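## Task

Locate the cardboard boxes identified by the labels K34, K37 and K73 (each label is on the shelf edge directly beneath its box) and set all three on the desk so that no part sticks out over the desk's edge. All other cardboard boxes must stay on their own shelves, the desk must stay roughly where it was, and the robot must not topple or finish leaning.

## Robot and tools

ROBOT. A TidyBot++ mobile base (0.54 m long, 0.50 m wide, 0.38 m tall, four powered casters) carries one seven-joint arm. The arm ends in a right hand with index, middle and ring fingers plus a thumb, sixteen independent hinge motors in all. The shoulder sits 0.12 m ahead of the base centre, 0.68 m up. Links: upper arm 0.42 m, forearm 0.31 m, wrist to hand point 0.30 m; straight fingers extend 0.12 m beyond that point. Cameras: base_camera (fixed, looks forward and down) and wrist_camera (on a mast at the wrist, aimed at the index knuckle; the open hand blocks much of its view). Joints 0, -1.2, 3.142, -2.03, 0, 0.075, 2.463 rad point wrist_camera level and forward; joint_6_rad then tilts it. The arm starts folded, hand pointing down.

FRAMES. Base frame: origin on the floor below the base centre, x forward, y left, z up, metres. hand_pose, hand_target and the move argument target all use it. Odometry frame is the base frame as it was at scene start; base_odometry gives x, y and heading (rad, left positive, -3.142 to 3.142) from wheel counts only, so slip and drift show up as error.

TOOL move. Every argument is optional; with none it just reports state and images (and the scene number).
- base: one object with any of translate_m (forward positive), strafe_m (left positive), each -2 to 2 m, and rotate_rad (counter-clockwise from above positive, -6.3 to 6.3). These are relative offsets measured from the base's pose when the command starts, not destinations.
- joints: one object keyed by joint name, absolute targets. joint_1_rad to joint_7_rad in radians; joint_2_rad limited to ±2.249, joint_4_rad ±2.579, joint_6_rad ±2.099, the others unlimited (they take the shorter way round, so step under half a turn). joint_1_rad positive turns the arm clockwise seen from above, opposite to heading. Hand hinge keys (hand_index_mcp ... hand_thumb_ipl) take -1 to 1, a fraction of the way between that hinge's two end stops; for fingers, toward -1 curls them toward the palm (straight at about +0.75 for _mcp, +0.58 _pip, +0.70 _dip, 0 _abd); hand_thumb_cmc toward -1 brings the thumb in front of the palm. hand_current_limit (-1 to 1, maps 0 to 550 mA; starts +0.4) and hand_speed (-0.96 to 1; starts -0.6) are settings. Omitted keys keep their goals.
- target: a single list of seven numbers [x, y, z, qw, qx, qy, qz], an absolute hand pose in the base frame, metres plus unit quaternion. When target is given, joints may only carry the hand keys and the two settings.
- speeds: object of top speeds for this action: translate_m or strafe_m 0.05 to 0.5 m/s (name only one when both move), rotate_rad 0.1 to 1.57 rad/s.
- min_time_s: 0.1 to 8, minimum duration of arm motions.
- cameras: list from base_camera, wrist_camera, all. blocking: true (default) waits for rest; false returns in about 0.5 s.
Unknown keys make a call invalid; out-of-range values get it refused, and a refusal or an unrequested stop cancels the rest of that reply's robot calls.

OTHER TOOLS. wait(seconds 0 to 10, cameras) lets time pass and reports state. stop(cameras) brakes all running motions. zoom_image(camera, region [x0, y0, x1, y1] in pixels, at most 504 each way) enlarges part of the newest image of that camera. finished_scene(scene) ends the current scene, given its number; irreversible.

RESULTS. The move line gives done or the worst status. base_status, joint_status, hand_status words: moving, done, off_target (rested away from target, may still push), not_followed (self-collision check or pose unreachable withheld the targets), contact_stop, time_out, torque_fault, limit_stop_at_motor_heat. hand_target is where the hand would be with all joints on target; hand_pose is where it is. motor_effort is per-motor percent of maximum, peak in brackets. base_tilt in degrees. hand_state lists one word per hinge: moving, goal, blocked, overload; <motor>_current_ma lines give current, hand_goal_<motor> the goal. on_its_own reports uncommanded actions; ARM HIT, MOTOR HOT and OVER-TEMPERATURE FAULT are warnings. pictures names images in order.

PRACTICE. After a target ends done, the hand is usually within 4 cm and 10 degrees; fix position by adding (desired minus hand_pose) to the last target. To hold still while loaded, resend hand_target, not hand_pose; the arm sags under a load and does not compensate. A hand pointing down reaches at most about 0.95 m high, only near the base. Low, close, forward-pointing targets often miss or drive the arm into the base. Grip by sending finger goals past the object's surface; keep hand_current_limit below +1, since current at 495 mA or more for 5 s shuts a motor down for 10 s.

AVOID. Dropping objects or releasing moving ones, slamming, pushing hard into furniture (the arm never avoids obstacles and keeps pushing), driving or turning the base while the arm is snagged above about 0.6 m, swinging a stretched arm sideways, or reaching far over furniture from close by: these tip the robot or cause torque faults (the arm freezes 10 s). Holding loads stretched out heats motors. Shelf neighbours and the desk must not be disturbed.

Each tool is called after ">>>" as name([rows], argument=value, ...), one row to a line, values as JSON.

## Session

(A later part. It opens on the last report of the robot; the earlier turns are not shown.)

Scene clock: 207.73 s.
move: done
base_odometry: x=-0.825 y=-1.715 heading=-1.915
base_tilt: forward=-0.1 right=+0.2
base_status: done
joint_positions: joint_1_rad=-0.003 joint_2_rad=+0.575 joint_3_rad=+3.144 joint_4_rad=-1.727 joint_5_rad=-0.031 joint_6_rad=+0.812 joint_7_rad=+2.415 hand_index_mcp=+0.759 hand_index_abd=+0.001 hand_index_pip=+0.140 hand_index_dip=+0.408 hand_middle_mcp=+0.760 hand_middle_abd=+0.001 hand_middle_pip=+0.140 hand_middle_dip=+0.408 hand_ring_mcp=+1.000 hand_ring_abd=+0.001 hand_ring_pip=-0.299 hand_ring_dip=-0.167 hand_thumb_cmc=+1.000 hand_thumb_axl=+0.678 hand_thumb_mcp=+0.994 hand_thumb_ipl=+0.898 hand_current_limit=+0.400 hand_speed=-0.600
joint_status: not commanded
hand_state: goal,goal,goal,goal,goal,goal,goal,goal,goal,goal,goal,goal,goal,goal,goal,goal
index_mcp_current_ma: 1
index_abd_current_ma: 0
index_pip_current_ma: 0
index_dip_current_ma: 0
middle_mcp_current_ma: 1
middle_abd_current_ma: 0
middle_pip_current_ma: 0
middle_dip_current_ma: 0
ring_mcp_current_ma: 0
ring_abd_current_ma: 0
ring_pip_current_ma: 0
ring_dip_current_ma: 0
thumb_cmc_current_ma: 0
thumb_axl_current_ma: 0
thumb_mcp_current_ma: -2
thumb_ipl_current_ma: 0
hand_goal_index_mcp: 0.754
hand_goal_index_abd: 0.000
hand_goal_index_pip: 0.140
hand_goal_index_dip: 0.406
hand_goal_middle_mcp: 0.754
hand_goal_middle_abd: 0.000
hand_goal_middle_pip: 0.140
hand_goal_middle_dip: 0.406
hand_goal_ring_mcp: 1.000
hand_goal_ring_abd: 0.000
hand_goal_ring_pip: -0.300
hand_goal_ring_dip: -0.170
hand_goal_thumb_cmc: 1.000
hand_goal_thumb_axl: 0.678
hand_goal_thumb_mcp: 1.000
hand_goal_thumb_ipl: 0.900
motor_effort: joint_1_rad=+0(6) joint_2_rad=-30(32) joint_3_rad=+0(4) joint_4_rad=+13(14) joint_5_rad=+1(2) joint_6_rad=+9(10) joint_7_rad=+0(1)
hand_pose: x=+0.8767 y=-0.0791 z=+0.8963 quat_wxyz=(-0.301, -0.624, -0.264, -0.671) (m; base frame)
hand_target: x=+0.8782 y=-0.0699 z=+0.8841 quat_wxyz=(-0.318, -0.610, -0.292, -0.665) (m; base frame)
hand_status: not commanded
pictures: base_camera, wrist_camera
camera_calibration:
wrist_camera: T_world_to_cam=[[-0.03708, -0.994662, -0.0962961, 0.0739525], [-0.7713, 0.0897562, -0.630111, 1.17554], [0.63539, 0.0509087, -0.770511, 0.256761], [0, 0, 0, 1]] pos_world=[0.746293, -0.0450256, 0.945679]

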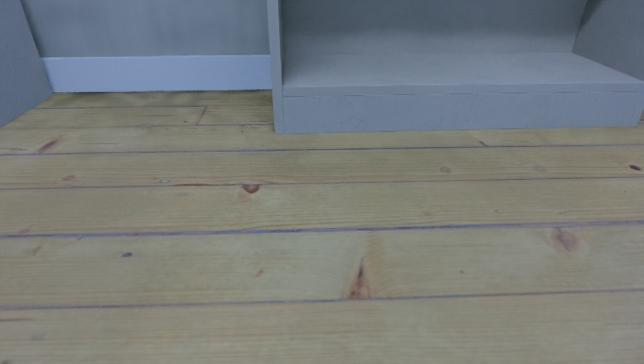

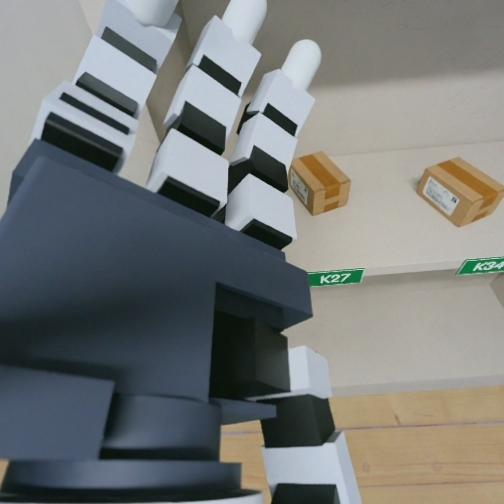

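>>> move(base={"strafe_m": -0.12}, speeds={"strafe_m": 0.2}, cameras=["all"])

>>> zoom_image(camera="wrist_camera", region=[304, 120, 504, 320])

Scene clock: 214.20 s.
move: done
base_odometry: x=-0.939 y=-1.675 heading=-1.915
base_tilt: forward=-0.1 right=+0.2
base_status: done
joint_positions: joint_1_rad=-0.001 joint_2_rad=+0.575 joint_3_rad=+3.144 joint_4_rad=-1.727 joint_5_rad=-0.031 joint_6_rad=+0.813 joint_7_rad=+2.415 hand_index_mcp=+0.759 hand_index_abd=+0.001 hand_index_pip=+0.140 hand_index_dip=+0.408 hand_middle_mcp=+0.760 hand_middle_abd=+0.001 hand_middle_pip=+0.140 hand_middle_dip=+0.408 hand_ring_mcp=+1.000 hand_ring_abd=+0.001 hand_ring_pip=-0.299 hand_ring_dip=-0.167 hand_thumb_cmc=+1.000 hand_thumb_axl=+0.678 hand_thumb_mcp=+0.994 hand_thumb_ipl=+0.898 hand_current_limit=+0.400 hand_speed=-0.600
joint_status: not commanded
hand_state: goal,goal,goal,goal,goal,goal,goal,goal,goal,goal,goal,goal,goal,goal,goal,goal
index_mcp_current_ma: 1
index_abd_current_ma: 0
index_pip_current_ma: 0
index_dip_current_ma: 0
middle_mcp_current_ma: 1
middle_abd_current_ma: 0
middle_pip_current_ma: 0
middle_dip_current_ma: 0
ring_mcp_current_ma: 0
ring_abd_current_ma: 0
ring_pip_current_ma: 0
ring_dip_current_ma: 0
thumb_cmc_current_ma: 0
thumb_axl_current_ma: 0
thumb_mcp_current_ma: -2
thumb_ipl_current_ma: 0
hand_goal_index_mcp: 0.754
hand_goal_index_abd: 0.000
hand_goal_index_pip: 0.140
hand_goal_index_dip: 0.406
hand_goal_middle_mcp: 0.754
hand_goal_middle_abd: 0.000
hand_goal_middle_pip: 0.140
hand_goal_middle_dip: 0.406
hand_goal_ring_mcp: 1.000
hand_goal_ring_abd: 0.000
hand_goal_ring_pip: -0.300
hand_goal_ring_dip: -0.170
hand_goal_thumb_cmc: 1.000
hand_goal_thumb_axl: 0.678
hand_goal_thumb_mcp: 1.000
hand_goal_thumb_ipl: 0.900
motor_effort: joint_1_rad=+0(3) joint_2_rad=-30(31) joint_3_rad=+0(2) joint_4_rad=+13(14) joint_5_rad=+1(1) joint_6_rad=+8(10) joint_7_rad=+0(1)
hand_pose: x=+0.8765 y=-0.0800 z=+0.8964 quat_wxyz=(-0.302, -0.624, -0.264, -0.671) (m; base frame)
hand_target: x=+0.8782 y=-0.0699 z=+0.8841 quat_wxyz=(-0.318, -0.610, -0.292, -0.665) (m; base frame)
hand_status: not commanded
pictures: base_camera, wrist_camera
camera_calibration:
wrist_camera: T_world_to_cam=[[-0.0381385, -0.99463, -0.096215, 0.073975], [-0.770776, 0.0905594, -0.630637, 1.17565], [0.635964, 0.0501086, -0.77009, 0.256137], [0, 0, 0, 1]] pos_world=[0.746094, -0.0457235, 0.945778]

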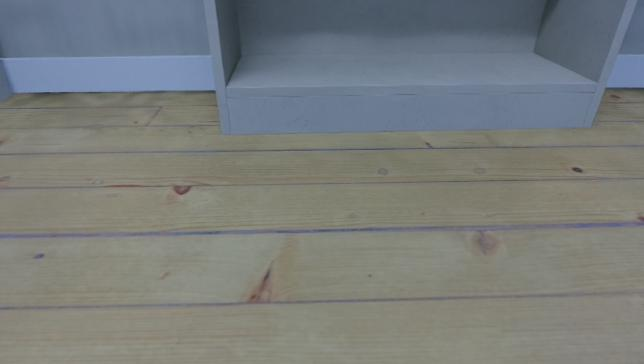

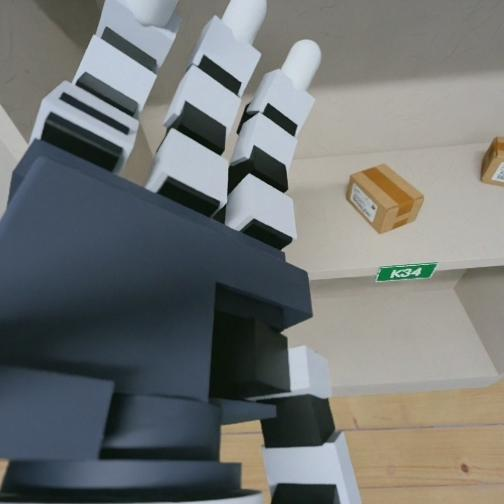

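Scaled by 2.520.

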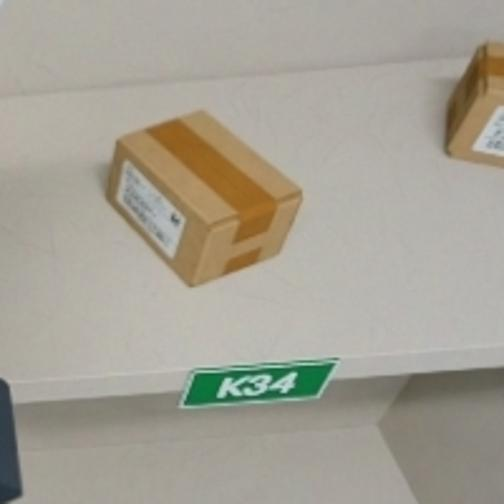

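>>> move(base={"translate_m": -0.25}, speeds={"translate_m": 0.3}, joints={"joint_1_rad": 0, "joint_2_rad": 0.51, "joint_3_rad": 3.142, "joint_4_rad": -1.619, "joint_5_rad": 0, "joint_6_rad": 0.178, "joint_7_rad": -0.05, "hand_thumb_cmc": -0.571, "hand_thumb_mcp": 0.225, "hand_thumb_ipl": 0.168, "hand_index_mcp": 0.616, "hand_middle_mcp": 0.616, "hand_index_abd": -0.08, "hand_middle_abd": 0.08})

>>> move(base={"translate_m": 0.238, "strafe_m": -0.618, "rotate_rad": 0.324}, speeds={"translate_m": 0.35, "rotate_rad": 0.5}, cameras=["all"])

Scene clock: 226.20 s.
move: done
base_odometry: x=-0.854 y=-1.439 heading=-1.915
base_tilt: forward=-0.1 right=+0.2
base_status: done
joint_positions: joint_1_rad=-0.001 joint_2_rad=+0.523 joint_3_rad=+3.144 joint_4_rad=-1.648 joint_5_rad=-0.031 joint_6_rad=+0.242 joint_7_rad=-0.003 hand_index_mcp=+0.611 hand_index_abd=-0.077 hand_index_pip=+0.140 hand_index_dip=+0.408 hand_middle_mcp=+0.610 hand_middle_abd=+0.081 hand_middle_pip=+0.140 hand_middle_dip=+0.408 hand_ring_mcp=+0.993 hand_ring_abd=+0.001 hand_ring_pip=-0.299 hand_ring_dip=-0.167 hand_thumb_cmc=-0.568 hand_thumb_axl=+0.678 hand_thumb_mcp=+0.227 hand_thumb_ipl=+0.170 hand_current_limit=+0.400 hand_speed=-0.600
joint_status: all done
hand_state: goal,goal,goal,goal,goal,goal,goal,goal,goal,goal,goal,goal,goal,goal,goal,goal
index_mcp_current_ma: -1
index_abd_current_ma: 0
index_pip_current_ma: 0
index_dip_current_ma: 0
middle_mcp_current_ma: -1
middle_abd_current_ma: 0
middle_pip_current_ma: 0
middle_dip_current_ma: 0
ring_mcp_current_ma: -2
ring_abd_current_ma: 0
ring_pip_current_ma: 0
ring_dip_current_ma: 0
thumb_cmc_current_ma: 0
thumb_axl_current_ma: 0
thumb_mcp_current_ma: 0
thumb_ipl_current_ma: 0
hand_goal_index_mcp: 0.616
hand_goal_index_abd: -0.080
hand_goal_index_pip: 0.140
hand_goal_index_dip: 0.406
hand_goal_middle_mcp: 0.616
hand_goal_middle_abd: 0.080
hand_goal_middle_pip: 0.140
hand_goal_middle_dip: 0.406
hand_goal_ring_mcp: 1.000
hand_goal_ring_abd: 0.000
hand_goal_ring_pip: -0.300
hand_goal_ring_dip: -0.170
hand_goal_thumb_cmc: -0.570
hand_goal_thumb_axl: 0.678
hand_goal_thumb_mcp: 0.226
hand_goal_thumb_ipl: 0.168
motor_effort: joint_1_rad=+0(1) joint_2_rad=-29(32) joint_3_rad=+0(1) joint_4_rad=+14(15) joint_5_rad=+1(2) joint_6_rad=+8(11) joint_7_rad=+0(1)
hand_pose: x=+0.8415 y=+0.0242 z=+0.6842 quat_wxyz=(+0.407, -0.570, +0.592, -0.399) (m; base frame)
hand_target: x=+0.8399 y=+0.0280 z=+0.6929 quat_wxyz=(+0.406, -0.571, +0.600, -0.387) (m; base frame)
hand_status: not commanded
pictures: none

Scene clock: 229.17 s.
move: done
base_odometry: x=-1.517 y=-1.455 heading=-1.590
base_tilt: forward=-0.1 right=+0.3
base_status: done
joint_positions: joint_1_rad=-0.003 joint_2_rad=+0.521 joint_3_rad=+3.142 joint_4_rad=-1.648 joint_5_rad=-0.031 joint_6_rad=+0.241 joint_7_rad=-0.003 hand_index_mcp=+0.611 hand_index_abd=-0.078 hand_index_pip=+0.140 hand_index_dip=+0.408 hand_middle_mcp=+0.610 hand_middle_abd=+0.081 hand_middle_pip=+0.140 hand_middle_dip=+0.408 hand_ring_mcp=+0.993 hand_ring_abd=+0.001 hand_ring_pip=-0.299 hand_ring_dip=-0.167 hand_thumb_cmc=-0.569 hand_thumb_axl=+0.678 hand_thumb_mcp=+0.227 hand_thumb_ipl=+0.170 hand_current_limit=+0.400 hand_speed=-0.600
joint_status: not commanded
hand_state: goal,goal,goal,goal,goal,goal,goal,goal,goal,goal,goal,goal,goal,goal,goal,goal
index_mcp_current_ma: -1
index_abd_current_ma: 0
index_pip_current_ma: 0
index_dip_current_ma: 0
middle_mcp_current_ma: -1
middle_abd_current_ma: 0
middle_pip_current_ma: 0
middle_dip_current_ma: 0
ring_mcp_current_ma: -2
ring_abd_current_ma: 0
ring_pip_current_ma: 0
ring_dip_current_ma: 0
thumb_cmc_current_ma: 0
thumb_axl_current_ma: 0
thumb_mcp_current_ma: 0
thumb_ipl_current_ma: 0
hand_goal_index_mcp: 0.616
hand_goal_index_abd: -0.080
hand_goal_index_pip: 0.140
hand_goal_index_dip: 0.406
hand_goal_middle_mcp: 0.616
hand_goal_middle_abd: 0.080
hand_goal_middle_pip: 0.140
hand_goal_middle_dip: 0.406
hand_goal_ring_mcp: 1.000
hand_goal_ring_abd: 0.000
hand_goal_ring_pip: -0.300
hand_goal_ring_dip: -0.170
hand_goal_thumb_cmc: -0.570
hand_goal_thumb_axl: 0.678
hand_goal_thumb_mcp: 0.226
hand_goal_thumb_ipl: 0.168
motor_effort: joint_1_rad=+1(6) joint_2_rad=-29(30) joint_3_rad=+0(4) joint_4_rad=+14(15) joint_5_rad=+1(1) joint_6_rad=+8(10) joint_7_rad=+0(1)
hand_pose: x=+0.8415 y=+0.0269 z=+0.6855 quat_wxyz=(+0.409, -0.570, +0.591, -0.398) (m; base frame)
hand_target: x=+0.8399 y=+0.0280 z=+0.6929 quat_wxyz=(+0.406, -0.571, +0.600, -0.387) (m; base frame)
hand_status: not commanded
pictures: base_camera, wrist_camera
camera_calibration:
wrist_camera: T_world_to_cam=[[-0.221396, 0.813044, -0.538464, 0.567331], [-0.603048, 0.319784, 0.730802, -0.074694], [0.766366, 0.486517, 0.419505, -0.826368], [0, 0, 0, 1]] pos_world=[0.713862, -0.0353375, 0.70674]

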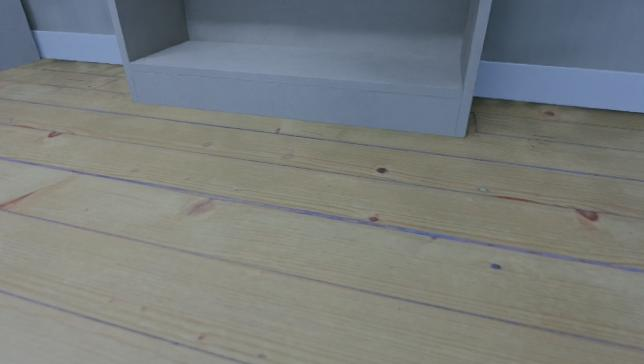

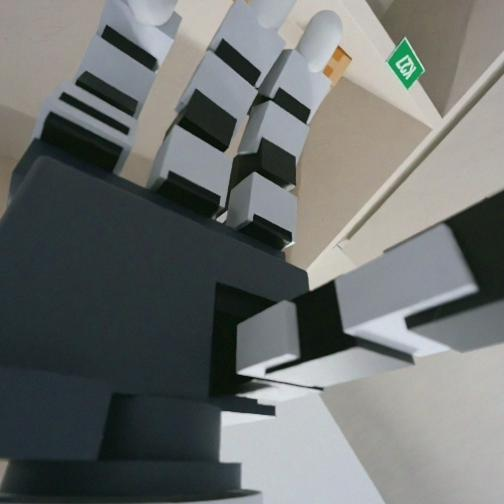

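>>> move(joints={"joint_2_rad": 0.454, "joint_4_rad": -1.574, "joint_6_rad": 0.178})

>>> move(base={"translate_m": 0.35}, speeds={"translate_m": 0.15}, cameras=["all"])

Scene clock: 235.73 s.
move: done
base_odometry: x=-1.517 y=-1.455 heading=-1.590
base_tilt: forward=-0.1 right=+0.2
base_status: not commanded
joint_positions: joint_1_rad=-0.003 joint_2_rad=+0.451 joint_3_rad=+3.142 joint_4_rad=-1.595 joint_5_rad=-0.031 joint_6_rad=+0.235 joint_7_rad=-0.003 hand_index_mcp=+0.610 hand_index_abd=-0.078 hand_index_pip=+0.140 hand_index_dip=+0.408 hand_middle_mcp=+0.609 hand_middle_abd=+0.081 hand_middle_pip=+0.140 hand_middle_dip=+0.408 hand_ring_mcp=+0.992 hand_ring_abd=+0.001 hand_ring_pip=-0.299 hand_ring_dip=-0.167 hand_thumb_cmc=-0.569 hand_thumb_axl=+0.678 hand_thumb_mcp=+0.227 hand_thumb_ipl=+0.170 hand_current_limit=+0.400 hand_speed=-0.600
joint_status: all done
hand_state: goal,goal,goal,goal,goal,goal,goal,goal,goal,goal,goal,goal,goal,goal,goal,goal
index_mcp_current_ma: -1
index_abd_current_ma: 0
index_pip_current_ma: 0
index_dip_current_ma: 0
middle_mcp_current_ma: -2
middle_abd_current_ma: 0
middle_pip_current_ma: 0
middle_dip_current_ma: 0
ring_mcp_current_ma: -2
ring_abd_current_ma: 0
ring_pip_current_ma: 0
ring_dip_current_ma: 0
thumb_cmc_current_ma: 0
thumb_axl_current_ma: 0
thumb_mcp_current_ma: 0
thumb_ipl_current_ma: 0
hand_goal_index_mcp: 0.616
hand_goal_index_abd: -0.080
hand_goal_index_pip: 0.140
hand_goal_index_dip: 0.406
hand_goal_middle_mcp: 0.616
hand_goal_middle_abd: 0.080
hand_goal_middle_pip: 0.140
hand_goal_middle_dip: 0.406
hand_goal_ring_mcp: 1.000
hand_goal_ring_abd: 0.000
hand_goal_ring_pip: -0.300
hand_goal_ring_dip: -0.170
hand_goal_thumb_cmc: -0.570
hand_goal_thumb_axl: 0.678
hand_goal_thumb_mcp: 0.226
hand_goal_thumb_ipl: 0.168
motor_effort: joint_1_rad=+0(1) joint_2_rad=-29(33) joint_3_rad=+0(0) joint_4_rad=+15(17) joint_5_rad=+1(1) joint_6_rad=+9(9) joint_7_rad=+1(1)
hand_pose: x=+0.8547 y=+0.0270 z=+0.7627 quat_wxyz=(+0.442, -0.546, +0.566, -0.430) (m; base frame)
hand_target: x=+0.8523 y=+0.0280 z=+0.7576 quat_wxyz=(+0.436, -0.550, +0.579, -0.415) (m; base frame)
hand_status: not commanded
pictures: none

Scene clock: 238.73 s.
move: done
base_odometry: x=-1.524 y=-1.805 heading=-1.590
base_tilt: forward=-0.1 right=+0.2
base_status: done
joint_positions: joint_1_rad=-0.003 joint_2_rad=+0.451 joint_3_rad=+3.142 joint_4_rad=-1.595 joint_5_rad=-0.031 joint_6_rad=+0.235 joint_7_rad=-0.003 hand_index_mcp=+0.610 hand_index_abd=-0.078 hand_index_pip=+0.140 hand_index_dip=+0.408 hand_middle_mcp=+0.608 hand_middle_abd=+0.081 hand_middle_pip=+0.140 hand_middle_dip=+0.408 hand_ring_mcp=+0.992 hand_ring_abd=+0.001 hand_ring_pip=-0.299 hand_ring_dip=-0.167 hand_thumb_cmc=-0.569 hand_thumb_axl=+0.678 hand_thumb_mcp=+0.227 hand_thumb_ipl=+0.170 hand_current_limit=+0.400 hand_speed=-0.600
joint_status: not commanded
hand_state: goal,goal,goal,goal,goal,goal,goal,goal,goal,goal,goal,goal,goal,goal,goal,goal
index_mcp_current_ma: -1
index_abd_current_ma: 0
index_pip_current_ma: 0
index_dip_current_ma: 0
middle_mcp_current_ma: -2
middle_abd_current_ma: 0
middle_pip_current_ma: 0
middle_dip_current_ma: 0
ring_mcp_current_ma: -2
ring_abd_current_ma: 0
ring_pip_current_ma: 0
ring_dip_current_ma: 0
thumb_cmc_current_ma: 0
thumb_axl_current_ma: 0
thumb_mcp_current_ma: 0
thumb_ipl_current_ma: 0
hand_goal_index_mcp: 0.616
hand_goal_index_abd: -0.080
hand_goal_index_pip: 0.140
hand_goal_index_dip: 0.406
hand_goal_middle_mcp: 0.616
hand_goal_middle_abd: 0.080
hand_goal_middle_pip: 0.140
hand_goal_middle_dip: 0.406
hand_goal_ring_mcp: 1.000
hand_goal_ring_abd: 0.000
hand_goal_ring_pip: -0.300
hand_goal_ring_dip: -0.170
hand_goal_thumb_cmc: -0.570
hand_goal_thumb_axl: 0.678
hand_goal_thumb_mcp: 0.226
hand_goal_thumb_ipl: 0.168
motor_effort: joint_1_rad=+0(1) joint_2_rad=-28(30) joint_3_rad=+0(1) joint_4_rad=+15(16) joint_5_rad=+1(1) joint_6_rad=+9(9) joint_7_rad=+0(1)
hand_pose: x=+0.8547 y=+0.0270 z=+0.7633 quat_wxyz=(+0.442, -0.546, +0.566, -0.431) (m; base frame)
hand_target: x=+0.8523 y=+0.0280 z=+0.7576 quat_wxyz=(+0.436, -0.550, +0.579, -0.415) (m; base frame)
hand_status: not commanded
pictures: base_camera, wrist_camera
camera_calibration:
wrist_camera: T_world_to_cam=[[-0.157376, 0.813275, -0.560194, 0.573872], [-0.684076, 0.319342, 0.65579, 0.00295521], [0.712231, 0.486421, 0.506085, -0.888986], [0, 0, 0, 1]] pos_world=[0.725499, -0.035238, 0.769444]

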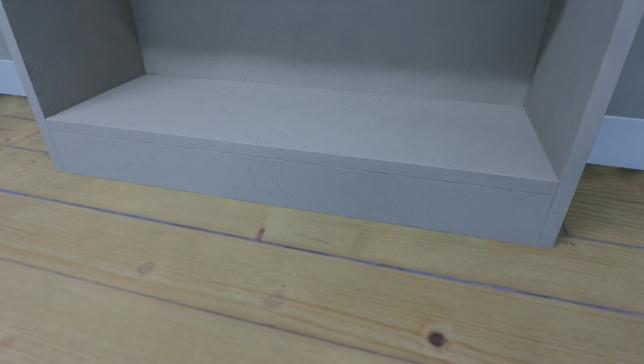

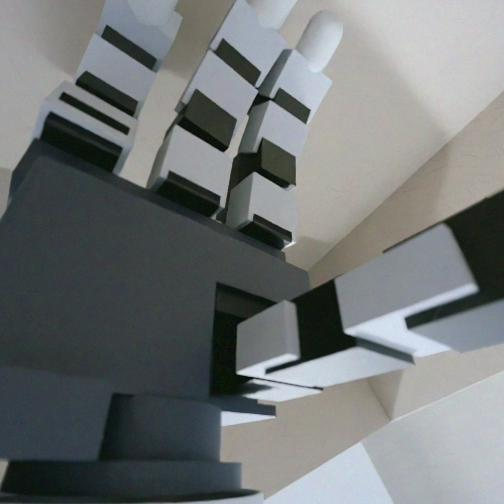

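>>> zoom_image(camera="base_camera", region=[500, 160, 600, 260])

>>> zoom_image(camera="base_camera", region=[20, 100, 120, 200])

Scaled by 5.040.

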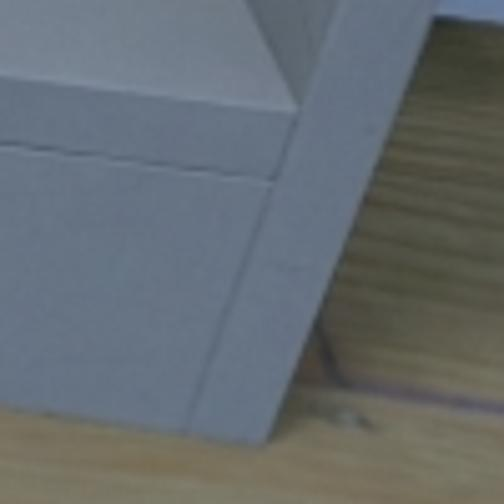

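Scaled by 5.040.

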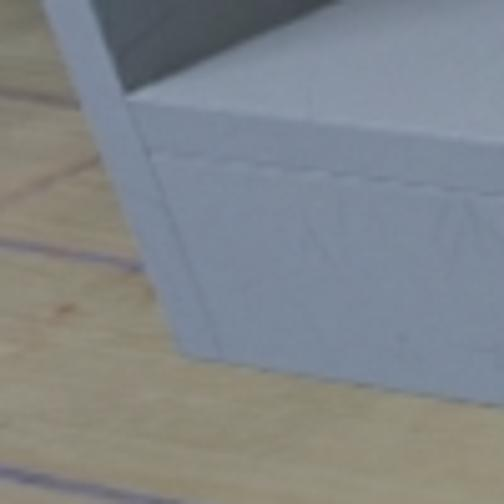

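>>> move(joints={"joint_2_rad": 0.57, "joint_4_rad": -1.68, "joint_6_rad": 0.42}, min_time_s=1.5, cameras=["wrist_camera"])

Scene clock: 242.27 s.
move: done
base_odometry: x=-1.524 y=-1.805 heading=-1.590
base_tilt: forward=-0.1 right=+0.2
base_status: not commanded
joint_positions: joint_1_rad=-0.003 joint_2_rad=+0.528 joint_3_rad=+3.142 joint_4_rad=-1.662 joint_5_rad=-0.031 joint_6_rad=+0.362 joint_7_rad=-0.003 hand_index_mcp=+0.610 hand_index_abd=-0.078 hand_index_pip=+0.140 hand_index_dip=+0.408 hand_middle_mcp=+0.608 hand_middle_abd=+0.081 hand_middle_pip=+0.140 hand_middle_dip=+0.408 hand_ring_mcp=+0.992 hand_ring_abd=+0.001 hand_ring_pip=-0.299 hand_ring_dip=-0.167 hand_thumb_cmc=-0.569 hand_thumb_axl=+0.678 hand_thumb_mcp=+0.227 hand_thumb_ipl=+0.170 hand_current_limit=+0.400 hand_speed=-0.600
joint_status: all done
hand_state: goal,goal,goal,goal,goal,goal,goal,goal,goal,goal,goal,goal,goal,goal,goal,goal
index_mcp_current_ma: -1
index_abd_current_ma: 0
index_pip_current_ma: 0
index_dip_current_ma: 0
middle_mcp_current_ma: -2
middle_abd_current_ma: 0
middle_pip_current_ma: 0
middle_dip_current_ma: 0
ring_mcp_current_ma: -2
ring_abd_current_ma: 0
ring_pip_current_ma: 0
ring_dip_current_ma: 0
thumb_cmc_current_ma: 0
thumb_axl_current_ma: 0
thumb_mcp_current_ma: 0
thumb_ipl_current_ma: 0
hand_goal_index_mcp: 0.616
hand_goal_index_abd: -0.080
hand_goal_index_pip: 0.140
hand_goal_index_dip: 0.406
hand_goal_middle_mcp: 0.616
hand_goal_middle_abd: 0.080
hand_goal_middle_pip: 0.140
hand_goal_middle_dip: 0.406
hand_goal_ring_mcp: 1.000
hand_goal_ring_abd: 0.000
hand_goal_ring_pip: -0.300
hand_goal_ring_dip: -0.170
hand_goal_thumb_cmc: -0.570
hand_goal_thumb_axl: 0.678
hand_goal_thumb_mcp: 0.226
hand_goal_thumb_ipl: 0.168
motor_effort: joint_1_rad=+0(1) joint_2_rad=-29(31) joint_3_rad=+0(0) joint_4_rad=+14(16) joint_5_rad=+0(1) joint_6_rad=+7(10) joint_7_rad=+0(1)
hand_pose: x=+0.8574 y=+0.0258 z=+0.7051 quat_wxyz=(+0.437, -0.549, +0.570, -0.427) (m; base frame)
hand_target: x=+0.8606 y=+0.0280 z=+0.6803 quat_wxyz=(+0.442, -0.546, +0.574, -0.420) (m; base frame)
hand_status: not commanded
pictures: wrist_camera
camera_calibration:
wrist_camera: T_world_to_cam=[[-0.163836, 0.812644, -0.559257, 0.547641], [-0.672251, 0.322929, 0.666179, 0.0257328], [0.721967, 0.485105, 0.493393, -0.860259], [0, 0, 0, 1]] pos_world=[0.7281, -0.0360315, 0.713575]

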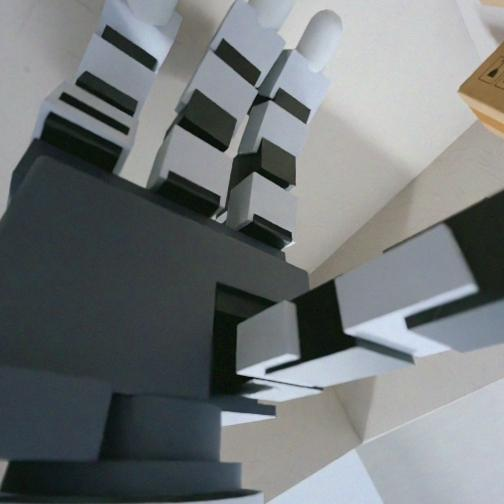

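>>> move(joints={"joint_2_rad": 0.63, "joint_4_rad": -1.735, "joint_6_rad": 0.54}, min_time_s=1.5, cameras=["wrist_camera"])

Scene clock: 244.57 s.
move: done
base_odometry: x=-1.524 y=-1.805 heading=-1.590
base_tilt: forward=-0.1 right=+0.2
base_status: not commanded
joint_positions: joint_1_rad=-0.003 joint_2_rad=+0.584 joint_3_rad=+3.142 joint_4_rad=-1.716 joint_5_rad=-0.031 joint_6_rad=+0.481 joint_7_rad=-0.003 hand_index_mcp=+0.610 hand_index_abd=-0.078 hand_index_pip=+0.140 hand_index_dip=+0.408 hand_middle_mcp=+0.608 hand_middle_abd=+0.081 hand_middle_pip=+0.140 hand_middle_dip=+0.408 hand_ring_mcp=+0.992 hand_ring_abd=+0.001 hand_ring_pip=-0.299 hand_ring_dip=-0.167 hand_thumb_cmc=-0.569 hand_thumb_axl=+0.678 hand_thumb_mcp=+0.227 hand_thumb_ipl=+0.170 hand_current_limit=+0.400 hand_speed=-0.600
joint_status: all done
hand_state: goal,goal,goal,goal,goal,goal,goal,goal,goal,goal,goal,goal,goal,goal,goal,goal
index_mcp_current_ma: -1
index_abd_current_ma: 0
index_pip_current_ma: 0
index_dip_current_ma: 0
middle_mcp_current_ma: -2
middle_abd_current_ma: 0
middle_pip_current_ma: 0
middle_dip_current_ma: 0
ring_mcp_current_ma: -2
ring_abd_current_ma: 0
ring_pip_current_ma: 0
ring_dip_current_ma: 0
thumb_cmc_current_ma: 0
thumb_axl_current_ma: 0
thumb_mcp_current_ma: 0
thumb_ipl_current_ma: 0
hand_goal_index_mcp: 0.616
hand_goal_index_abd: -0.080
hand_goal_index_pip: 0.140
hand_goal_index_dip: 0.406
hand_goal_middle_mcp: 0.616
hand_goal_middle_abd: 0.080
hand_goal_middle_pip: 0.140
hand_goal_middle_dip: 0.406
hand_goal_ring_mcp: 1.000
hand_goal_ring_abd: 0.000
hand_goal_ring_pip: -0.300
hand_goal_ring_dip: -0.170
hand_goal_thumb_cmc: -0.570
hand_goal_thumb_axl: 0.678
hand_goal_thumb_mcp: 0.226
hand_goal_thumb_ipl: 0.168
motor_effort: joint_1_rad=+0(1) joint_2_rad=-30(32) joint_3_rad=+0(0) joint_4_rad=+13(15) joint_5_rad=+0(1) joint_6_rad=+9(10) joint_7_rad=+0(1)
hand_pose: x=+0.8573 y=+0.0247 z=+0.6675 quat_wxyz=(+0.438, -0.547, +0.569, -0.431) (m; base frame)
hand_target: x=+0.8579 y=+0.0280 z=+0.6407 quat_wxyz=(+0.443, -0.545, +0.573, -0.422) (m; base frame)
hand_status: not commanded
pictures: wrist_camera
camera_calibration:
wrist_camera: T_world_to_cam=[[-0.15688, 0.811806, -0.562459, 0.523695], [-0.676616, 0.326515, 0.659985, 0.0589245], [0.71943, 0.484107, 0.498057, -0.841867], [0, 0, 0, 1]] pos_world=[0.727691, -0.0368253, 0.674965]

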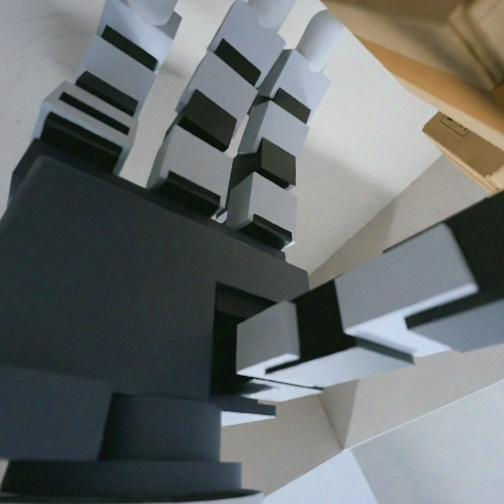

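>>> zoom_image(camera="wrist_camera", region=[304, 0, 504, 200])

Scaled by 2.520.

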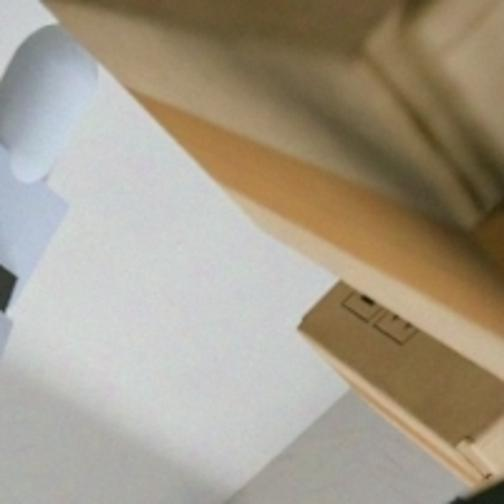

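>>> move(joints={"joint_2_rad": 0.65, "joint_4_rad": -1.75, "joint_6_rad": 0.57}, min_time_s=1.5, cameras=["wrist_camera"])

>>> zoom_image(camera="wrist_camera", region=[254, 0, 504, 200])

Scene clock: 251.20 s.
move: done
base_odometry: x=-1.524 y=-1.805 heading=-1.590
base_tilt: forward=-0.1 right=+0.2
base_status: not commanded
joint_positions: joint_1_rad=-0.003 joint_2_rad=+0.602 joint_3_rad=+3.142 joint_4_rad=-1.730 joint_5_rad=-0.031 joint_6_rad=+0.512 joint_7_rad=-0.003 hand_index_mcp=+0.610 hand_index_abd=-0.078 hand_index_pip=+0.140 hand_index_dip=+0.408 hand_middle_mcp=+0.608 hand_middle_abd=+0.081 hand_middle_pip=+0.140 hand_middle_dip=+0.408 hand_ring_mcp=+0.992 hand_ring_abd=+0.001 hand_ring_pip=-0.299 hand_ring_dip=-0.167 hand_thumb_cmc=-0.569 hand_thumb_axl=+0.678 hand_thumb_mcp=+0.227 hand_thumb_ipl=+0.170 hand_current_limit=+0.400 hand_speed=-0.600
joint_status: all done
hand_state: goal,goal,goal,goal,goal,goal,goal,goal,goal,goal,goal,goal,goal,goal,goal,goal
index_mcp_current_ma: -1
index_abd_current_ma: 0
index_pip_current_ma: 0
index_dip_current_ma: 0
middle_mcp_current_ma: -2
middle_abd_current_ma: 0
middle_pip_current_ma: 0
middle_dip_current_ma: 0
ring_mcp_current_ma: -2
ring_abd_current_ma: 0
ring_pip_current_ma: 0
ring_dip_current_ma: 0
thumb_cmc_current_ma: 0
thumb_axl_current_ma: 0
thumb_mcp_current_ma: 0
thumb_ipl_current_ma: 0
hand_goal_index_mcp: 0.616
hand_goal_index_abd: -0.080
hand_goal_index_pip: 0.140
hand_goal_index_dip: 0.406
hand_goal_middle_mcp: 0.616
hand_goal_middle_abd: 0.080
hand_goal_middle_pip: 0.140
hand_goal_middle_dip: 0.406
hand_goal_ring_mcp: 1.000
hand_goal_ring_abd: 0.000
hand_goal_ring_pip: -0.300
hand_goal_ring_dip: -0.170
hand_goal_thumb_cmc: -0.570
hand_goal_thumb_axl: 0.678
hand_goal_thumb_mcp: 0.226
hand_goal_thumb_ipl: 0.168
motor_effort: joint_1_rad=+0(1) joint_2_rad=-30(31) joint_3_rad=+0(0) joint_4_rad=+13(14) joint_5_rad=+1(1) joint_6_rad=+8(10) joint_7_rad=+0(1)
hand_pose: x=+0.8564 y=+0.0244 z=+0.6553 quat_wxyz=(+0.437, -0.547, +0.569, -0.431) (m; base frame)
hand_target: x=+0.8559 y=+0.0280 z=+0.6267 quat_wxyz=(+0.442, -0.546, +0.574, -0.420) (m; base frame)
hand_status: not commanded
pictures: wrist_camera
camera_calibration:
wrist_camera: T_world_to_cam=[[-0.157414, 0.811608, -0.562596, 0.517496], [-0.675193, 0.327283, 0.66106, 0.0645123], [0.72065, 0.48392, 0.496473, -0.835041], [0, 0, 0, 1]] pos_world=[0.726791, -0.037024, 0.66307]

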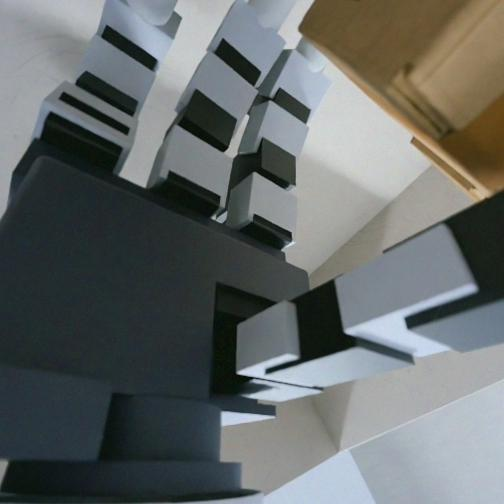

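Scaled by 2.016.

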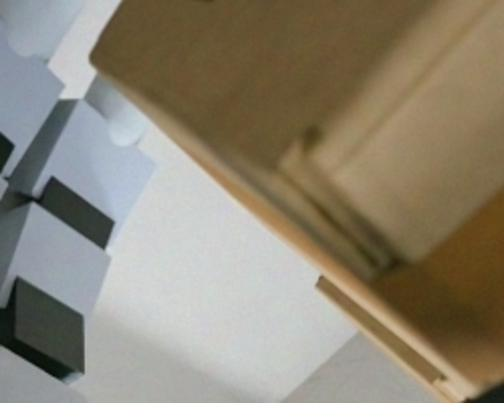

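>>> move(base={"strafe_m": 0.02}, speeds={"strafe_m": 0.1}, cameras=["wrist_camera"])

>>> zoom_image(camera="wrist_camera", region=[254, 0, 504, 200])

Scene clock: 254.03 s.
move: done
base_odometry: x=-1.503 y=-1.806 heading=-1.590
base_tilt: forward=-0.1 right=+0.2
base_status: done
joint_positions: joint_1_rad=-0.005 joint_2_rad=+0.603 joint_3_rad=+3.141 joint_4_rad=-1.731 joint_5_rad=-0.031 joint_6_rad=+0.512 joint_7_rad=-0.003 hand_index_mcp=+0.610 hand_index_abd=-0.078 hand_index_pip=+0.140 hand_index_dip=+0.408 hand_middle_mcp=+0.608 hand_middle_abd=+0.081 hand_middle_pip=+0.140 hand_middle_dip=+0.408 hand_ring_mcp=+0.992 hand_ring_abd=+0.001 hand_ring_pip=-0.299 hand_ring_dip=-0.167 hand_thumb_cmc=-0.569 hand_thumb_axl=+0.678 hand_thumb_mcp=+0.227 hand_thumb_ipl=+0.170 hand_current_limit=+0.400 hand_speed=-0.600
joint_status: not commanded
hand_state: goal,goal,goal,goal,goal,goal,goal,goal,goal,goal,goal,goal,goal,goal,goal,goal
index_mcp_current_ma: -1
index_abd_current_ma: 0
index_pip_current_ma: 0
index_dip_current_ma: 0
middle_mcp_current_ma: -2
middle_abd_current_ma: 0
middle_pip_current_ma: 0
middle_dip_current_ma: 0
ring_mcp_current_ma: -2
ring_abd_current_ma: 0
ring_pip_current_ma: 0
ring_dip_current_ma: 0
thumb_cmc_current_ma: 0
thumb_axl_current_ma: 0
thumb_mcp_current_ma: 0
thumb_ipl_current_ma: 0
hand_goal_index_mcp: 0.616
hand_goal_index_abd: -0.080
hand_goal_index_pip: 0.140
hand_goal_index_dip: 0.406
hand_goal_middle_mcp: 0.616
hand_goal_middle_abd: 0.080
hand_goal_middle_pip: 0.140
hand_goal_middle_dip: 0.406
hand_goal_ring_mcp: 1.000
hand_goal_ring_abd: 0.000
hand_goal_ring_pip: -0.300
hand_goal_ring_dip: -0.170
hand_goal_thumb_cmc: -0.570
hand_goal_thumb_axl: 0.678
hand_goal_thumb_mcp: 0.226
hand_goal_thumb_ipl: 0.168
motor_effort: joint_1_rad=+0(2) joint_2_rad=-31(31) joint_3_rad=+0(1) joint_4_rad=+13(13) joint_5_rad=+0(1) joint_6_rad=+8(10) joint_7_rad=-1(1)
hand_pose: x=+0.8562 y=+0.0258 z=+0.6545 quat_wxyz=(+0.437, -0.548, +0.569, -0.430) (m; base frame)
hand_target: x=+0.8559 y=+0.0280 z=+0.6267 quat_wxyz=(+0.442, -0.546, +0.574, -0.420) (m; base frame)
hand_status: not commanded
pictures: wrist_camera
camera_calibration:
wrist_camera: T_world_to_cam=[[-0.159374, 0.81131, -0.562473, 0.517521], [-0.675329, 0.325991, 0.66156, 0.0642409], [0.720091, 0.485289, 0.495947, -0.834522], [0, 0, 0, 1]] pos_world=[0.726795, -0.0358272, 0.662471]

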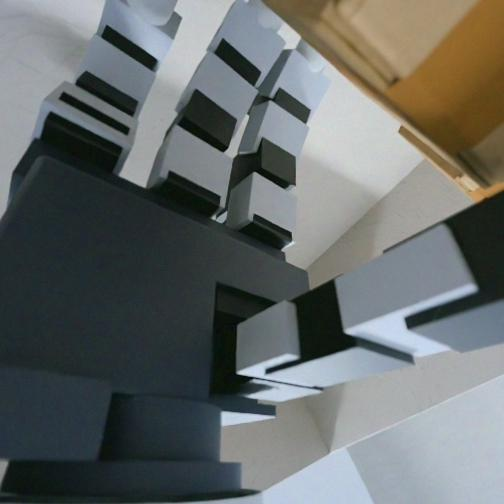

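Scaled by 2.016.

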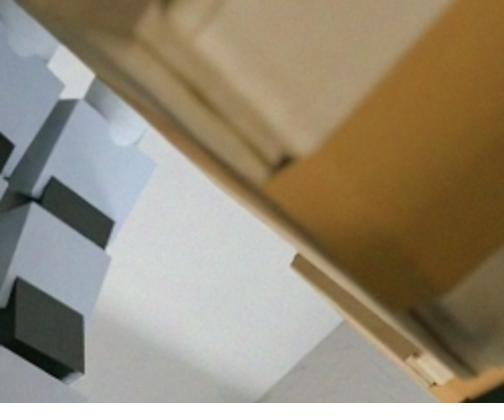

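>>> move(joints={"joint_2_rad": 0.575, "joint_4_rad": -1.69, "joint_6_rad": 0.41}, min_time_s=1)

>>> move(base={"strafe_m": -0.012, "translate_m": -0.024}, speeds={"translate_m": 0.1}, cameras=["wrist_camera"])

>>> zoom_image(camera="wrist_camera", region=[254, 0, 504, 200])

Scene clock: 261.43 s.
move: done
base_odometry: x=-1.503 y=-1.806 heading=-1.590
base_tilt: forward=-0.1 right=+0.2
base_status: not commanded
joint_positions: joint_1_rad=-0.005 joint_2_rad=+0.585 joint_3_rad=+3.141 joint_4_rad=-1.717 joint_5_rad=-0.031 joint_6_rad=+0.469 joint_7_rad=-0.003 hand_index_mcp=+0.610 hand_index_abd=-0.078 hand_index_pip=+0.140 hand_index_dip=+0.408 hand_middle_mcp=+0.608 hand_middle_abd=+0.081 hand_middle_pip=+0.140 hand_middle_dip=+0.408 hand_ring_mcp=+0.992 hand_ring_abd=+0.001 hand_ring_pip=-0.299 hand_ring_dip=-0.167 hand_thumb_cmc=-0.569 hand_thumb_axl=+0.678 hand_thumb_mcp=+0.227 hand_thumb_ipl=+0.170 hand_current_limit=+0.400 hand_speed=-0.600
joint_status: all done
hand_state: goal,goal,goal,goal,goal,goal,goal,goal,goal,goal,goal,goal,goal,goal,goal,goal
index_mcp_current_ma: -1
index_abd_current_ma: 0
index_pip_current_ma: 0
index_dip_current_ma: 0
middle_mcp_current_ma: -2
middle_abd_current_ma: 0
middle_pip_current_ma: 0
middle_dip_current_ma: 0
ring_mcp_current_ma: -2
ring_abd_current_ma: 0
ring_pip_current_ma: 0
ring_dip_current_ma: 0
thumb_cmc_current_ma: 0
thumb_axl_current_ma: 0
thumb_mcp_current_ma: 0
thumb_ipl_current_ma: 0
hand_goal_index_mcp: 0.616
hand_goal_index_abd: -0.080
hand_goal_index_pip: 0.140
hand_goal_index_dip: 0.406
hand_goal_middle_mcp: 0.616
hand_goal_middle_abd: 0.080
hand_goal_middle_pip: 0.140
hand_goal_middle_dip: 0.406
hand_goal_ring_mcp: 1.000
hand_goal_ring_abd: 0.000
hand_goal_ring_pip: -0.300
hand_goal_ring_dip: -0.170
hand_goal_thumb_cmc: -0.570
hand_goal_thumb_axl: 0.678
hand_goal_thumb_mcp: 0.226
hand_goal_thumb_ipl: 0.168
motor_effort: joint_1_rad=+0(1) joint_2_rad=-31(32) joint_3_rad=+0(0) joint_4_rad=+13(14) joint_5_rad=+0(1) joint_6_rad=+9(10) joint_7_rad=+0(1)
hand_pose: x=+0.8550 y=+0.0262 z=+0.6635 quat_wxyz=(+0.434, -0.551, +0.571, -0.427) (m; base frame)
hand_target: x=+0.8553 y=+0.0280 z=+0.6688 quat_wxyz=(+0.434, -0.551, +0.580, -0.414) (m; base frame)
hand_status: not commanded
pictures: none

Scene clock: 262.23 s.
move: done
base_odometry: x=-1.515 y=-1.781 heading=-1.590
base_tilt: forward=-0.1 right=+0.2
base_status: done
joint_positions: joint_1_rad=-0.004 joint_2_rad=+0.581 joint_3_rad=+3.141 joint_4_rad=-1.714 joint_5_rad=-0.031 joint_6_rad=+0.469 joint_7_rad=-0.003 hand_index_mcp=+0.610 hand_index_abd=-0.078 hand_index_pip=+0.140 hand_index_dip=+0.408 hand_middle_mcp=+0.608 hand_middle_abd=+0.081 hand_middle_pip=+0.140 hand_middle_dip=+0.408 hand_ring_mcp=+0.992 hand_ring_abd=+0.001 hand_ring_pip=-0.299 hand_ring_dip=-0.167 hand_thumb_cmc=-0.569 hand_thumb_axl=+0.678 hand_thumb_mcp=+0.227 hand_thumb_ipl=+0.170 hand_current_limit=+0.400 hand_speed=-0.600
joint_status: not commanded
hand_state: goal,goal,goal,goal,goal,goal,goal,goal,goal,goal,goal,goal,goal,goal,goal,goal
index_mcp_current_ma: -1
index_abd_current_ma: 0
index_pip_current_ma: 0
index_dip_current_ma: 0
middle_mcp_current_ma: -2
middle_abd_current_ma: 0
middle_pip_current_ma: 0
middle_dip_current_ma: 0
ring_mcp_current_ma: -2
ring_abd_current_ma: 0
ring_pip_current_ma: 0
ring_dip_current_ma: 0
thumb_cmc_current_ma: 0
thumb_axl_current_ma: 0
thumb_mcp_current_ma: 0
thumb_ipl_current_ma: 0
hand_goal_index_mcp: 0.616
hand_goal_index_abd: -0.080
hand_goal_index_pip: 0.140
hand_goal_index_dip: 0.406
hand_goal_middle_mcp: 0.616
hand_goal_middle_abd: 0.080
hand_goal_middle_pip: 0.140
hand_goal_middle_dip: 0.406
hand_goal_ring_mcp: 1.000
hand_goal_ring_abd: 0.000
hand_goal_ring_pip: -0.300
hand_goal_ring_dip: -0.170
hand_goal_thumb_cmc: -0.570
hand_goal_thumb_axl: 0.678
hand_goal_thumb_mcp: 0.226
hand_goal_thumb_ipl: 0.168
motor_effort: joint_1_rad=+0(2) joint_2_rad=-30(33) joint_3_rad=+0(1) joint_4_rad=+13(14) joint_5_rad=+0(1) joint_6_rad=+9(9) joint_7_rad=+0(1)
hand_pose: x=+0.8559 y=+0.0253 z=+0.6677 quat_wxyz=(+0.436, -0.549, +0.570, -0.429) (m; base frame)
hand_target: x=+0.8553 y=+0.0280 z=+0.6688 quat_wxyz=(+0.434, -0.551, +0.580, -0.414) (m; base frame)
hand_status: not commanded
pictures: wrist_camera
camera_calibration:
wrist_camera: T_world_to_cam=[[-0.161773, 0.811877, -0.560968, 0.526262], [-0.6723, 0.325453, 0.664901, 0.0506556], [0.722386, 0.484702, 0.493175, -0.840555], [0, 0, 0, 1]] pos_world=[0.726397, -0.0363274, 0.676077]

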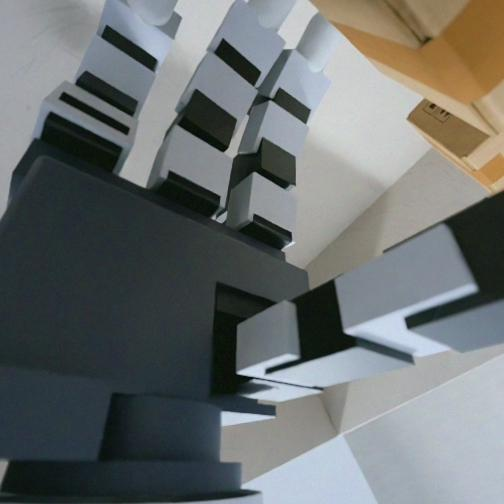

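Scaled by 2.016.

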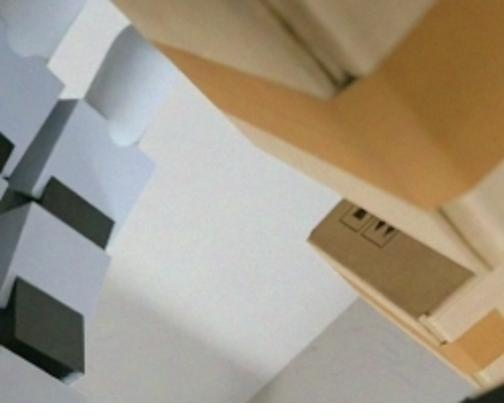

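>>> move(base={"strafe_m": -0.048, "translate_m": 0.003, "rotate_rad": 0.06}, speeds={"strafe_m": 0.1, "rotate_rad": 0.15})

>>> move(joints={"hand_index_mcp": 0.3, "hand_middle_mcp": 0.3, "hand_thumb_mcp": 0.1}, cameras=["wrist_camera"])

>>> zoom_image(camera="wrist_camera", region=[254, 0, 504, 200])

Scene clock: 264.60 s.
move: done
base_odometry: x=-1.563 y=-1.783 heading=-1.530
base_tilt: forward=-0.1 right=+0.2
base_status: done
joint_positions: joint_1_rad=+0.000 joint_2_rad=+0.580 joint_3_rad=+3.141 joint_4_rad=-1.714 joint_5_rad=-0.031 joint_6_rad=+0.469 joint_7_rad=-0.003 hand_index_mcp=+0.610 hand_index_abd=-0.078 hand_index_pip=+0.140 hand_index_dip=+0.408 hand_middle_mcp=+0.608 hand_middle_abd=+0.081 hand_middle_pip=+0.140 hand_middle_dip=+0.408 hand_ring_mcp=+0.992 hand_ring_abd=+0.001 hand_ring_pip=-0.299 hand_ring_dip=-0.167 hand_thumb_cmc=-0.569 hand_thumb_axl=+0.678 hand_thumb_mcp=+0.227 hand_thumb_ipl=+0.170 hand_current_limit=+0.400 hand_speed=-0.600
joint_status: not commanded
hand_state: goal,goal,goal,goal,goal,goal,goal,goal,goal,goal,goal,goal,goal,goal,goal,goal
index_mcp_current_ma: -1
index_abd_current_ma: 0
index_pip_current_ma: 0
index_dip_current_ma: 0
middle_mcp_current_ma: -2
middle_abd_current_ma: 0
middle_pip_current_ma: 0
middle_dip_current_ma: 0
ring_mcp_current_ma: -2
ring_abd_current_ma: 0
ring_pip_current_ma: 0
ring_dip_current_ma: 0
thumb_cmc_current_ma: 0
thumb_axl_current_ma: 0
thumb_mcp_current_ma: 0
thumb_ipl_current_ma: 0
hand_goal_index_mcp: 0.616
hand_goal_index_abd: -0.080
hand_goal_index_pip: 0.140
hand_goal_index_dip: 0.406
hand_goal_middle_mcp: 0.616
hand_goal_middle_abd: 0.080
hand_goal_middle_pip: 0.140
hand_goal_middle_dip: 0.406
hand_goal_ring_mcp: 1.000
hand_goal_ring_abd: 0.000
hand_goal_ring_pip: -0.300
hand_goal_ring_dip: -0.170
hand_goal_thumb_cmc: -0.570
hand_goal_thumb_axl: 0.678
hand_goal_thumb_mcp: 0.226
hand_goal_thumb_ipl: 0.168
motor_effort: joint_1_rad=+0(4) joint_2_rad=-31(31) joint_3_rad=+0(3) joint_4_rad=+13(14) joint_5_rad=+0(1) joint_6_rad=+8(9) joint_7_rad=+0(1)
hand_pose: x=+0.8560 y=+0.0228 z=+0.6677 quat_wxyz=(+0.435, -0.548, +0.571, -0.429) (m; base frame)
hand_target: x=+0.8553 y=+0.0280 z=+0.6688 quat_wxyz=(+0.434, -0.551, +0.580, -0.414) (m; base frame)
hand_status: not commanded
pictures: none

Scene clock: 265.30 s.
move: done
base_odometry: x=-1.563 y=-1.783 heading=-1.530
base_tilt: forward=-0.1 right=+0.2
base_status: not commanded
joint_positions: joint_1_rad=+0.000 joint_2_rad=+0.580 joint_3_rad=+3.141 joint_4_rad=-1.714 joint_5_rad=-0.031 joint_6_rad=+0.469 joint_7_rad=-0.003 hand_index_mcp=+0.297 hand_index_abd=-0.078 hand_index_pip=+0.141 hand_index_dip=+0.408 hand_middle_mcp=+0.296 hand_middle_abd=+0.081 hand_middle_pip=+0.141 hand_middle_dip=+0.408 hand_ring_mcp=+0.992 hand_ring_abd=+0.001 hand_ring_pip=-0.299 hand_ring_dip=-0.167 hand_thumb_cmc=-0.569 hand_thumb_axl=+0.678 hand_thumb_mcp=+0.102 hand_thumb_ipl=+0.169 hand_current_limit=+0.400 hand_speed=-0.600
joint_status: all done
hand_state: goal,goal,goal,goal,goal,goal,goal,goal,goal,goal,goal,goal,goal,goal,goal,goal
index_mcp_current_ma: 0
index_abd_current_ma: 0
index_pip_current_ma: 0
index_dip_current_ma: 0
middle_mcp_current_ma: -1
middle_abd_current_ma: 0
middle_pip_current_ma: 0
middle_dip_current_ma: 0
ring_mcp_current_ma: -2
ring_abd_current_ma: 0
ring_pip_current_ma: 0
ring_dip_current_ma: 0
thumb_cmc_current_ma: 0
thumb_axl_current_ma: 0
thumb_mcp_current_ma: 0
thumb_ipl_current_ma: 0
hand_goal_index_mcp: 0.300
hand_goal_index_abd: -0.080
hand_goal_index_pip: 0.140
hand_goal_index_dip: 0.406
hand_goal_middle_mcp: 0.300
hand_goal_middle_abd: 0.080
hand_goal_middle_pip: 0.140
hand_goal_middle_dip: 0.406
hand_goal_ring_mcp: 1.000
hand_goal_ring_abd: 0.000
hand_goal_ring_pip: -0.300
hand_goal_ring_dip: -0.170
hand_goal_thumb_cmc: -0.570
hand_goal_thumb_axl: 0.678
hand_goal_thumb_mcp: 0.100
hand_goal_thumb_ipl: 0.168
motor_effort: joint_1_rad=+0(1) joint_2_rad=-30(31) joint_3_rad=+0(0) joint_4_rad=+13(13) joint_5_rad=+0(1) joint_6_rad=+8(9) joint_7_rad=+0(1)
hand_pose: x=+0.8560 y=+0.0228 z=+0.6678 quat_wxyz=(+0.435, -0.548, +0.571, -0.429) (m; base frame)
hand_target: x=+0.8553 y=+0.0280 z=+0.6688 quat_wxyz=(+0.434, -0.551, +0.580, -0.414) (m; base frame)
hand_status: not commanded
pictures: wrist_camera
camera_calibration:
wrist_camera: T_world_to_cam=[[-0.158904, 0.812436, -0.560979, 0.525881], [-0.671249, 0.327767, 0.664826, 0.0506102], [0.723999, 0.4822, 0.493264, -0.84096], [0, 0, 0, 1]] pos_world=[0.726391, -0.0383215, 0.676177]

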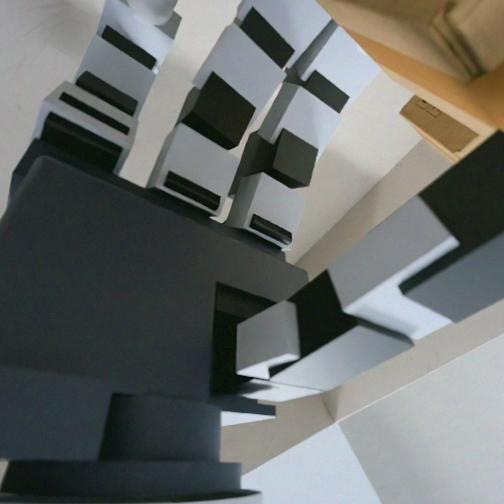

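Scaled by 2.016.

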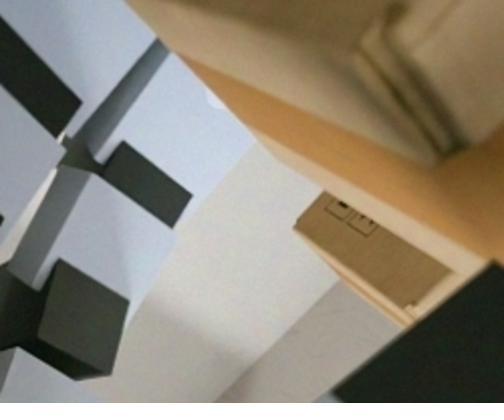

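>>> move(joints={"hand_index_mcp": 0.42, "hand_middle_mcp": 0.42, "hand_thumb_mcp": 0.226}, cameras=["wrist_camera"])

>>> zoom_image(camera="wrist_camera", region=[254, 0, 504, 200])

Scene clock: 268.17 s.
move: done
base_odometry: x=-1.563 y=-1.783 heading=-1.530
base_tilt: forward=-0.1 right=+0.2
base_status: not commanded
joint_positions: joint_1_rad=+0.000 joint_2_rad=+0.580 joint_3_rad=+3.141 joint_4_rad=-1.714 joint_5_rad=-0.031 joint_6_rad=+0.469 joint_7_rad=-0.003 hand_index_mcp=+0.405 hand_index_abd=-0.078 hand_index_pip=+0.141 hand_index_dip=+0.408 hand_middle_mcp=+0.402 hand_middle_abd=+0.081 hand_middle_pip=+0.141 hand_middle_dip=+0.408 hand_ring_mcp=+0.992 hand_ring_abd=+0.001 hand_ring_pip=-0.299 hand_ring_dip=-0.167 hand_thumb_cmc=-0.569 hand_thumb_axl=+0.678 hand_thumb_mcp=+0.222 hand_thumb_ipl=+0.169 hand_current_limit=+0.400 hand_speed=-0.600
joint_status: all done
hand_state: goal,goal,goal,goal,goal,goal,goal,goal,goal,goal,goal,goal,goal,goal,goal,goal
index_mcp_current_ma: -6
index_abd_current_ma: 0
index_pip_current_ma: 0
index_dip_current_ma: 0
middle_mcp_current_ma: -8
middle_abd_current_ma: 0
middle_pip_current_ma: 0
middle_dip_current_ma: 0
ring_mcp_current_ma: -2
ring_abd_current_ma: 0
ring_pip_current_ma: 0
ring_dip_current_ma: 0
thumb_cmc_current_ma: 0
thumb_axl_current_ma: 0
thumb_mcp_current_ma: -1
thumb_ipl_current_ma: 0
hand_goal_index_mcp: 0.420
hand_goal_index_abd: -0.080
hand_goal_index_pip: 0.140
hand_goal_index_dip: 0.406
hand_goal_middle_mcp: 0.420
hand_goal_middle_abd: 0.080
hand_goal_middle_pip: 0.140
hand_goal_middle_dip: 0.406
hand_goal_ring_mcp: 1.000
hand_goal_ring_abd: 0.000
hand_goal_ring_pip: -0.300
hand_goal_ring_dip: -0.170
hand_goal_thumb_cmc: -0.570
hand_goal_thumb_axl: 0.678
hand_goal_thumb_mcp: 0.226
hand_goal_thumb_ipl: 0.168
motor_effort: joint_1_rad=+0(1) joint_2_rad=-30(31) joint_3_rad=+0(0) joint_4_rad=+13(14) joint_5_rad=+0(1) joint_6_rad=+8(9) joint_7_rad=-1(1)
hand_pose: x=+0.8560 y=+0.0228 z=+0.6678 quat_wxyz=(+0.435, -0.548, +0.571, -0.429) (m; base frame)
hand_target: x=+0.8553 y=+0.0280 z=+0.6688 quat_wxyz=(+0.434, -0.551, +0.580, -0.414) (m; base frame)
hand_status: not commanded
pictures: wrist_camera
camera_calibration:
wrist_camera: T_world_to_cam=[[-0.158904, 0.812436, -0.560979, 0.525881], [-0.671249, 0.327767, 0.664826, 0.0506102], [0.723999, 0.4822, 0.493264, -0.84096], [0, 0, 0, 1]] pos_world=[0.726391, -0.0383215, 0.676177]

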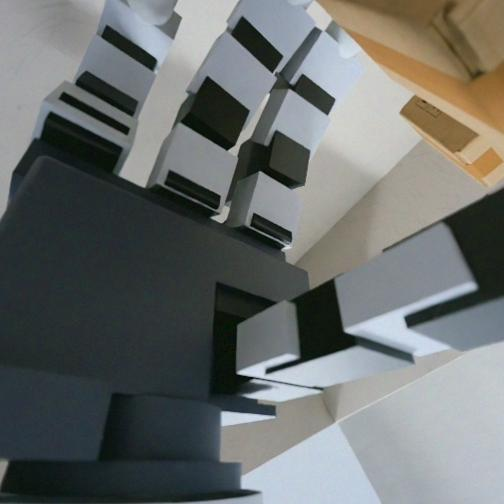

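Scaled by 2.016.

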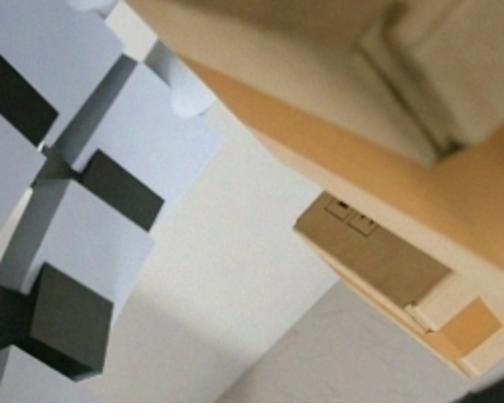

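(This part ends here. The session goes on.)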